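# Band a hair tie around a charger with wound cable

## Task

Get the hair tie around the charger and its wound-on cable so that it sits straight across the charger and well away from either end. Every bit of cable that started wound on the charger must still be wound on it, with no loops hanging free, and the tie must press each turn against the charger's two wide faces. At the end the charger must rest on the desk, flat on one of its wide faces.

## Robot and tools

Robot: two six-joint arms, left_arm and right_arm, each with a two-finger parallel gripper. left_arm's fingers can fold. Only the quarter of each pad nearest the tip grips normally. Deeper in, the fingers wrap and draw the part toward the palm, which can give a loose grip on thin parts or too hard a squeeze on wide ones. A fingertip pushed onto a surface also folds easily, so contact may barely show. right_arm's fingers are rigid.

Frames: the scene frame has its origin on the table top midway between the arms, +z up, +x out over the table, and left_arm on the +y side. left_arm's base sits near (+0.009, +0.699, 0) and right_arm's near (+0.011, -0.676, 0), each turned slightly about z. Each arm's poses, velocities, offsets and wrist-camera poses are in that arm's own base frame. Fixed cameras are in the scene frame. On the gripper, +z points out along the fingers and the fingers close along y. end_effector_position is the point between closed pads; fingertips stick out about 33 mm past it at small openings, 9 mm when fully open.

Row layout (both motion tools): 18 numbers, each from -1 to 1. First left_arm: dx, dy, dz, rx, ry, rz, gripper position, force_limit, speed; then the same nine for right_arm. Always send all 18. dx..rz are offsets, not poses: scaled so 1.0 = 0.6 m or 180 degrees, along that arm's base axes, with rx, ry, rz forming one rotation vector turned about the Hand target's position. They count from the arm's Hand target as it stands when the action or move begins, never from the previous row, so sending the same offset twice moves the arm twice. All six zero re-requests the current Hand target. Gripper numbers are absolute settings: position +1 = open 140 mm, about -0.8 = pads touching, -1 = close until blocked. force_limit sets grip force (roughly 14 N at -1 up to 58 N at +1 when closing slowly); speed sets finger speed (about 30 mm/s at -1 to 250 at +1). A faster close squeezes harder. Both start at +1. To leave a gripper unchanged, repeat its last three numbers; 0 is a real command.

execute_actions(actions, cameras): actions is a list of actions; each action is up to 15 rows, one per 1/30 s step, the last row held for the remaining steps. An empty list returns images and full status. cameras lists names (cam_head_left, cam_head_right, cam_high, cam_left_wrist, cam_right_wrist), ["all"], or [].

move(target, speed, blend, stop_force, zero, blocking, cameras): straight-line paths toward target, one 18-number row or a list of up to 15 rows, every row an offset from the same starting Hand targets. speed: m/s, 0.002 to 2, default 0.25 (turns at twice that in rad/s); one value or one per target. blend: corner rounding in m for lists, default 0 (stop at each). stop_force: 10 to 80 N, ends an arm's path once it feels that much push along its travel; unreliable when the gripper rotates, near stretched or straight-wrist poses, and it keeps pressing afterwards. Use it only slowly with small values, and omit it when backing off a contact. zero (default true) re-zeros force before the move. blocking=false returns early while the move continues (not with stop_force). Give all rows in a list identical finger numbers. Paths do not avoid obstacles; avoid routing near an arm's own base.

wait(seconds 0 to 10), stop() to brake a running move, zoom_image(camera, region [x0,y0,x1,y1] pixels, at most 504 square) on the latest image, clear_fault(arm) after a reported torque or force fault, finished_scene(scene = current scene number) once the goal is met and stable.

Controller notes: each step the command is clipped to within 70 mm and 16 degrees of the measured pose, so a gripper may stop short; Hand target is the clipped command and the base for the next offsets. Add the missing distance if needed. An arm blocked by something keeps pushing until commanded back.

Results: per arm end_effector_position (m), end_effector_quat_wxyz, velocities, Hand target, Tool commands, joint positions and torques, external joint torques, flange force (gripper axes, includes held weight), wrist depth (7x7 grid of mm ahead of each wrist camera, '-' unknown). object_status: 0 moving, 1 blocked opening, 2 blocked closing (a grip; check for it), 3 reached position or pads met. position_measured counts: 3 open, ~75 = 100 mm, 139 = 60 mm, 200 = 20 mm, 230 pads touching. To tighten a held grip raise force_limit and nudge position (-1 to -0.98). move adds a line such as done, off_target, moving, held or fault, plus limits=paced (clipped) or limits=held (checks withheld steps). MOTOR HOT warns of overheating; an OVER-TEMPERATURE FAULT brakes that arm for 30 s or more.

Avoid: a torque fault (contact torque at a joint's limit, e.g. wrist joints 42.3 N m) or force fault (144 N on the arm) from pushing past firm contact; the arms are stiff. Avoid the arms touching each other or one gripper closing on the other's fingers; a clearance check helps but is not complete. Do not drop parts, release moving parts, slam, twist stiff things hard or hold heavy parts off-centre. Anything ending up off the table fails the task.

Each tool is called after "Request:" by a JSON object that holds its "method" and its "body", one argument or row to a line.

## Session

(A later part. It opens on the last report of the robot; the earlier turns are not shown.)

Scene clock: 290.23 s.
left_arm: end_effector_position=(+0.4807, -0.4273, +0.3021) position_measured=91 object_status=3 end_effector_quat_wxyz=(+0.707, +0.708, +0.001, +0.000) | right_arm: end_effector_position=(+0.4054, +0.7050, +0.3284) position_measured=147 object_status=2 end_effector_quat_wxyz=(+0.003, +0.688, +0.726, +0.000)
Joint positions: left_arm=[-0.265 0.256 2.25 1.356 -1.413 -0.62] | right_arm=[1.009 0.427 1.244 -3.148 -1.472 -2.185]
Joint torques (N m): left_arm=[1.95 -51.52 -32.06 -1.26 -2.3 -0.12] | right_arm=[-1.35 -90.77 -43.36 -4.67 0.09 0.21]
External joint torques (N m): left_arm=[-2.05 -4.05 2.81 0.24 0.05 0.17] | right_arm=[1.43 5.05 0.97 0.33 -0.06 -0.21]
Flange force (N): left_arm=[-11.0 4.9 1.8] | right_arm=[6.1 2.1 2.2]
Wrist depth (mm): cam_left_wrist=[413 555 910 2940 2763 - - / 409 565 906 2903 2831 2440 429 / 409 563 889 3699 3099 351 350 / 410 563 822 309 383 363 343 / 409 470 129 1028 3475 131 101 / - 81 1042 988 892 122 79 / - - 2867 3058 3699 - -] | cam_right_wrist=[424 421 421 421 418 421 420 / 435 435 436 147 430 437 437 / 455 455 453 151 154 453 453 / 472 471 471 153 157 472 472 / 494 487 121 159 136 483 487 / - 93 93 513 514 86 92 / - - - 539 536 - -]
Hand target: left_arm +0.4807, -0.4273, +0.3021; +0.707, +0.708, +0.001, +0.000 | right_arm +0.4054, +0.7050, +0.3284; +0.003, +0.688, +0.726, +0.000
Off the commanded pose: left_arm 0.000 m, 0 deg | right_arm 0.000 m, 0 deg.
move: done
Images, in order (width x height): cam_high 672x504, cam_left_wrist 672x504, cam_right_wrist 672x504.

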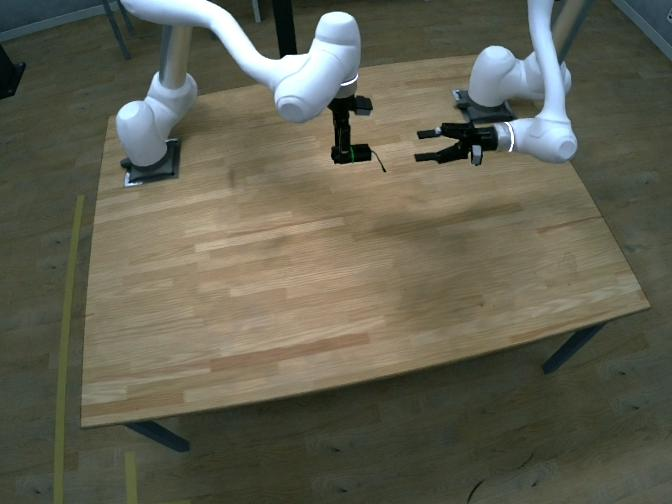

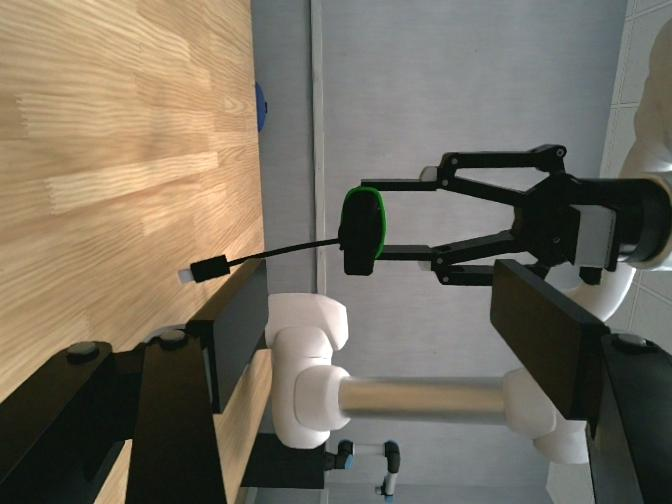

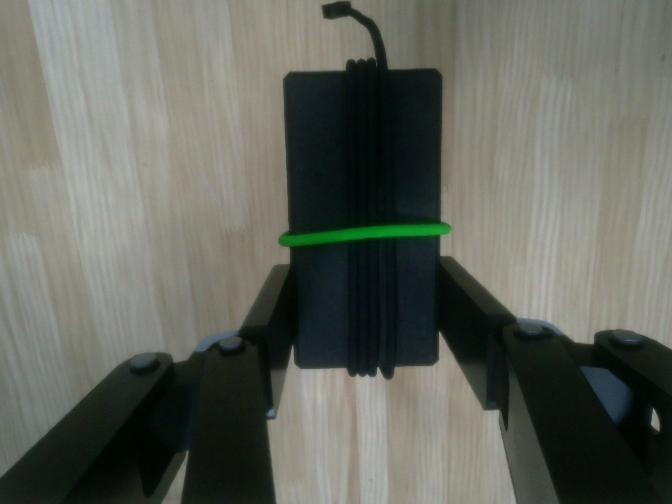

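Request:
{"method": "move", "body": {
  "target": [0,0,0,0,0,0,0.3,-1,-1,0,0,-0.445,0,0,0,-1,-0.5,-1],
  "speed": 0.15
}}

Request:
{"method": "move", "body": {
  "target": [0,0,0,0,0,0,0.3,-1,-1,0,0,-0.045,0,0,0,-1,-0.5,-1],
  "speed": 0.01,
  "stop_force": 10,
  "cameras": ["cam_right_wrist","cam_head_left"]
}}

Request:
{"method": "zoom_image", "body": {
  "camera": "cam_head_left",
  "region": [200, 240, 340, 350]
}}

Scene clock: 294.03 s.
left_arm: end_effector_position=(+0.4807, -0.4273, +0.3021) position_measured=91 object_status=3 end_effector_quat_wxyz=(+0.707, +0.708, +0.001, +0.000) | right_arm: end_effector_position=(+0.4054, +0.7050, +0.0614) position_measured=147 object_status=2 end_effector_quat_wxyz=(+0.003, +0.688, +0.726, +0.000)
Joint positions: left_arm=[-0.265 0.256 2.25 1.356 -1.413 -0.62] | right_arm=[1.009 0.563 1.538 -3.149 -1.042 -2.182]
Joint torques (N m): left_arm=[1.52 -51.15 -32.15 -1.31 -2.36 -0.09] | right_arm=[-1.58 -97.85 -37.92 -4.12 0.18 0.16]
External joint torques (N m): left_arm=[-1.52 -4.41 2.91 0.28 0.11 0.14] | right_arm=[2.11 4.33 0.92 0.35 -0.15 -0.16]
Flange force (N): left_arm=[-11.3 5.6 0.6] | right_arm=[4.8 0.2 3.9]
Wrist depth (mm): cam_left_wrist=[404 562 925 3423 387 2730 - / 402 561 925 3185 360 368 - / 389 495 365 349 334 327 - / 370 504 374 352 331 323 - / 405 477 129 1038 3017 131 100 / - 81 1038 956 849 121 79 / - - 2940 3230 - - -] | cam_right_wrist=[179 179 178 178 178 179 179 / 185 185 185 148 182 185 186 / 193 193 193 150 154 193 193 / 200 201 198 153 157 200 201 / 209 209 132 156 153 205 207 / - 94 93 220 218 86 92 / - - - 228 228 - -]
Hand target: left_arm +0.4807, -0.4273, +0.3021; +0.707, +0.708, +0.001, +0.000 | right_arm +0.4054, +0.7050, +0.0614; +0.003, +0.688, +0.726, +0.000
Off the commanded pose: left_arm 0.000 m, 0 deg | right_arm 0.000 m, 0 deg.
move: done

Scene clock: 296.33 s.
left_arm: end_effector_position=(+0.4807, -0.4273, +0.3021) position_measured=91 object_status=3 end_effector_quat_wxyz=(+0.707, +0.708, +0.001, +0.000) | right_arm: end_effector_position=(+0.4054, +0.7050, +0.0441) position_measured=147 object_status=2 end_effector_quat_wxyz=(+0.003, +0.688, +0.726, +0.000)
Joint positions: left_arm=[-0.265 0.256 2.25 1.356 -1.413 -0.62] | right_arm=[1.009 0.578 1.55 -3.149 -1.016 -2.182]
Joint torques (N m): left_arm=[1.72 -51.69 -31.93 -1.31 -2.3 -0.17] | right_arm=[-0.61 -90.3 -31.95 -3.78 -0.33 0.15]
External joint torques (N m): left_arm=[-1.75 -3.96 2.68 0.29 0.04 0.22] | right_arm=[0.4 -4.16 -4.53 0.04 0.36 -0.15]
Flange force (N): left_arm=[-10.5 4.7 1.2] | right_arm=[4.0 2.3 -5.9]
Wrist depth (mm): cam_left_wrist=[407 561 910 2763 378 2797 - / 410 563 921 2978 362 2831 2364 / 389 473 368 348 332 337 - / 384 410 374 344 332 329 - / 408 477 129 1087 - 131 100 / - 81 1015 972 849 121 79 / - - 3099 3324 - - -] | cam_right_wrist=[163 163 163 162 162 163 163 / 169 169 169 140 166 169 169 / 176 175 176 146 173 176 176 / 183 183 183 152 155 183 183 / 190 191 136 159 151 188 189 / - 93 93 199 199 86 92 / - - - 209 208 - -]
Hand target: left_arm +0.4807, -0.4273, +0.3021; +0.707, +0.708, +0.001, +0.000 | right_arm +0.4054, +0.7050, +0.0442; +0.003, +0.688, +0.726, +0.000 (not the last commanded pose)
Off the commanded pose: left_arm 0.000 m, 0 deg | right_arm 0.010 m, 0 deg.
move: contact (right_arm)
Images, in order (width x height): cam_head_left 672x504, cam_right_wrist 672x504.

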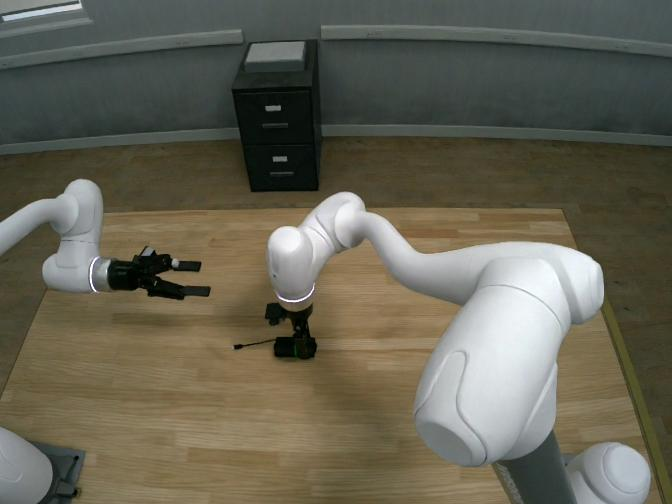

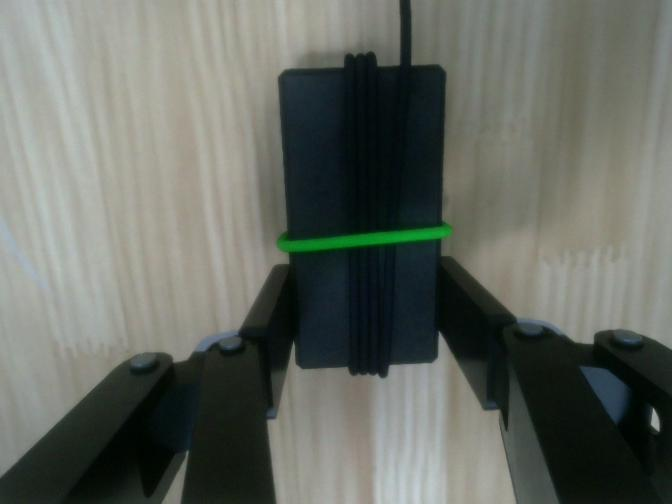

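Scaled by 3.600 from the camera's 672x504 image, which has a finer 960x720 frame.

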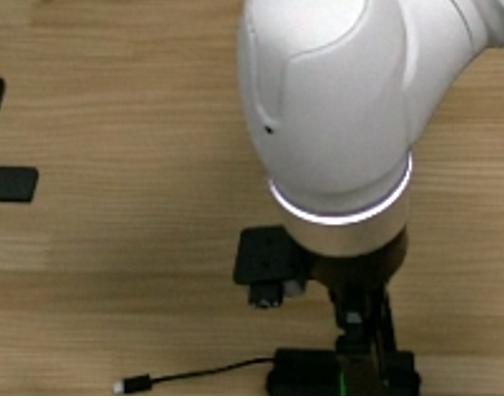

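Request:
{"method": "move", "body": {
  "target": [0,0,0,0,0,0,0.3,-1,-1,0,0,-0.004,0,0,0,-1,-0.5,-1],
  "speed": 0.01
}}

Request:
{"method": "move", "body": {
  "target": [
    [0,0,0,0,0,0,0.3,-1,-1,0,0,0,0,0,0,0.15,-1,-1],
    [0,0,0,0,0,0,0.3,-1,-1,0,0,0.25,0,0,0,0.15,-1,-1]
  ],
  "speed": 0.12,
  "cameras": ["cam_right_wrist","cam_head_left","cam_high"]
}}

Request:
{"method": "zoom_image", "body": {
  "camera": "cam_right_wrist",
  "region": [250, 80, 490, 380]
}}

Request:
{"method": "zoom_image", "body": {
  "camera": "cam_high",
  "region": [320, 150, 420, 230]
}}

Request:
{"method": "zoom_image", "body": {
  "camera": "cam_head_left",
  "region": [220, 310, 330, 370]
}}

Scene clock: 298.30 s.
left_arm: end_effector_position=(+0.4807, -0.4273, +0.3021) position_measured=91 object_status=3 end_effector_quat_wxyz=(+0.707, +0.708, +0.001, +0.000) | right_arm: end_effector_position=(+0.4054, +0.7050, +0.0419) position_measured=147 object_status=2 end_effector_quat_wxyz=(+0.003, +0.688, +0.726, +0.000)
Joint positions: left_arm=[-0.265 0.256 2.25 1.356 -1.413 -0.62] | right_arm=[1.009 0.579 1.551 -3.149 -1.012 -2.182]
Joint torques (N m): left_arm=[1.8 -51.49 -32.06 -1.3 -2.32 -0.15] | right_arm=[2.91 -69.39 -22.98 -2.4 1.61 0.14]
External joint torques (N m): left_arm=[-1.87 -4.01 2.83 0.28 0.07 0.19] | right_arm=[-2.91 -25.22 -13.46 -1.33 -1.58 -0.14]
Flange force (N): left_arm=[-10.9 4.8 1.4] | right_arm=[-3.4 2.5 -32.6]
Wrist depth (mm): cam_left_wrist=[405 558 885 2831 382 - - / 407 563 940 - 356 - - / 393 471 365 345 323 334 2577 / 388 471 370 366 332 325 - / 408 476 129 1087 - 131 102 / - 81 1024 952 831 121 79 / - - 3017 3017 3822 - -] | cam_right_wrist=[161 161 161 160 160 161 161 / 167 167 167 137 142 167 167 / 174 174 174 - 171 174 174 / 181 180 181 148 156 181 181 / 189 189 136 161 152 186 187 / - 93 93 197 198 86 92 / - - - 206 206 - -]
Hand target: left_arm +0.4807, -0.4273, +0.3021; +0.707, +0.708, +0.001, +0.000 | right_arm +0.4054, +0.7050, +0.0418; +0.003, +0.688, +0.726, +0.000
Off the commanded pose: left_arm 0.000 m, 0 deg | right_arm 0.000 m, 0 deg.
move: done

Scene clock: 300.90 s.
left_arm: end_effector_position=(+0.4807, -0.4273, +0.3021) position_measured=91 object_status=3 end_effector_quat_wxyz=(+0.707, +0.708, +0.001, +0.000) | right_arm: end_effector_position=(+0.4054, +0.7050, +0.1917) position_measured=110 object_status=3 end_effector_quat_wxyz=(+0.003, +0.688, +0.726, +0.000)
Joint positions: left_arm=[-0.265 0.256 2.25 1.356 -1.413 -0.62] | right_arm=[1.009 0.475 1.422 -3.148 -1.246 -2.183]
Joint torques (N m): left_arm=[1 -51.58 -32.06 -1.26 -2.31 -0.16] | right_arm=[-1.19 -90.81 -40.07 -4.49 0.02 0.17]
External joint torques (N m): left_arm=[-1.13 -3.94 2.82 0.25 0.06 0.21] | right_arm=[1.78 2.21 -0.36 0.37 0.01 -0.17]
Flange force (N): left_arm=[-10.4 4.7 0.0] | right_arm=[4.7 0.7 0.8]
Wrist depth (mm): cam_left_wrist=[408 563 914 3372 2730 422 368 / 407 565 896 2940 2903 380 347 / 388 565 910 359 361 362 328 / 389 566 840 377 366 334 323 / 411 475 129 1072 3822 131 2364 / - 81 1019 980 889 113 79 / - - 1062 2831 3372 - -] | cam_right_wrist=[298 297 296 297 297 297 297 / 308 308 308 304 308 308 309 / 320 321 321 297 320 321 319 / 335 333 332 336 334 332 334 / 347 343 147 347 348 132 344 / - 90 360 363 363 - - / - - 380 379 379 - -]
Hand target: left_arm +0.4807, -0.4273, +0.3021; +0.707, +0.708, +0.001, +0.000 | right_arm +0.4054, +0.7050, +0.1918; +0.003, +0.688, +0.726, +0.000
Off the commanded pose: left_arm 0.000 m, 0 deg | right_arm 0.000 m, 0 deg.
move: done
Images, in order (width x height): cam_head_left 672x504, cam_high 672x504, cam_right_wrist 672x504.

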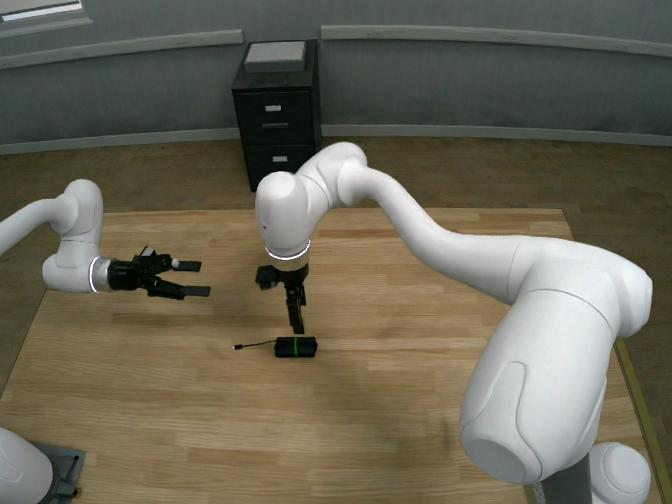

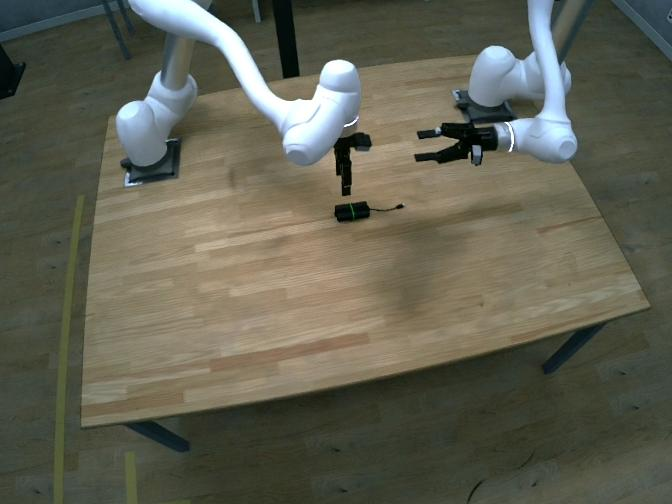

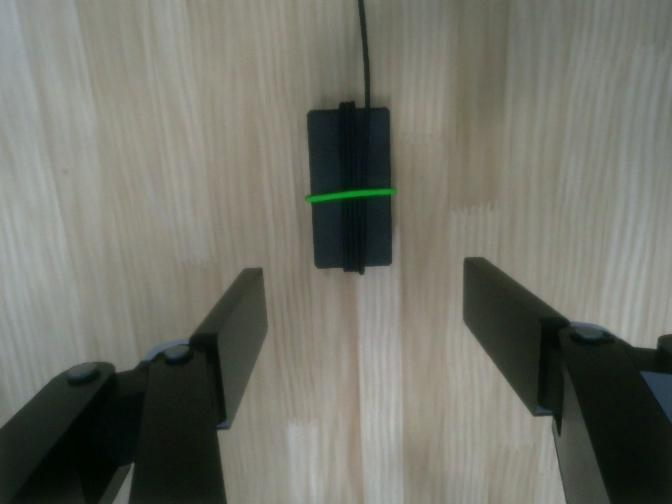

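Scaled by 1.680 from the camera's 672x504 image, which has a finer 960x720 frame.

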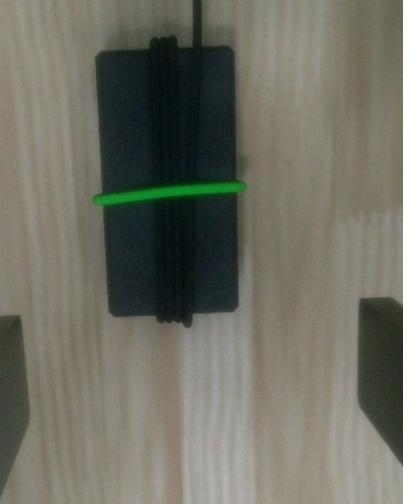

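Scaled by 5.040 from the camera's 672x504 image, which has a finer 960x720 frame.

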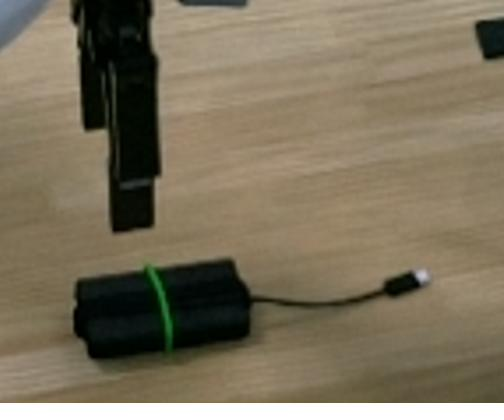

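Scaled by 4.582 from the camera's 672x504 image, which has a finer 960x720 frame.

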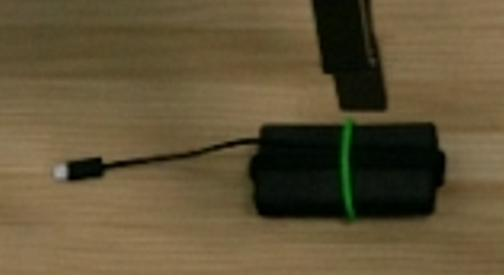

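Request:
{"method": "finished_scene", "body": {
  "scene": 1
}}

The scene is finished: the task was done.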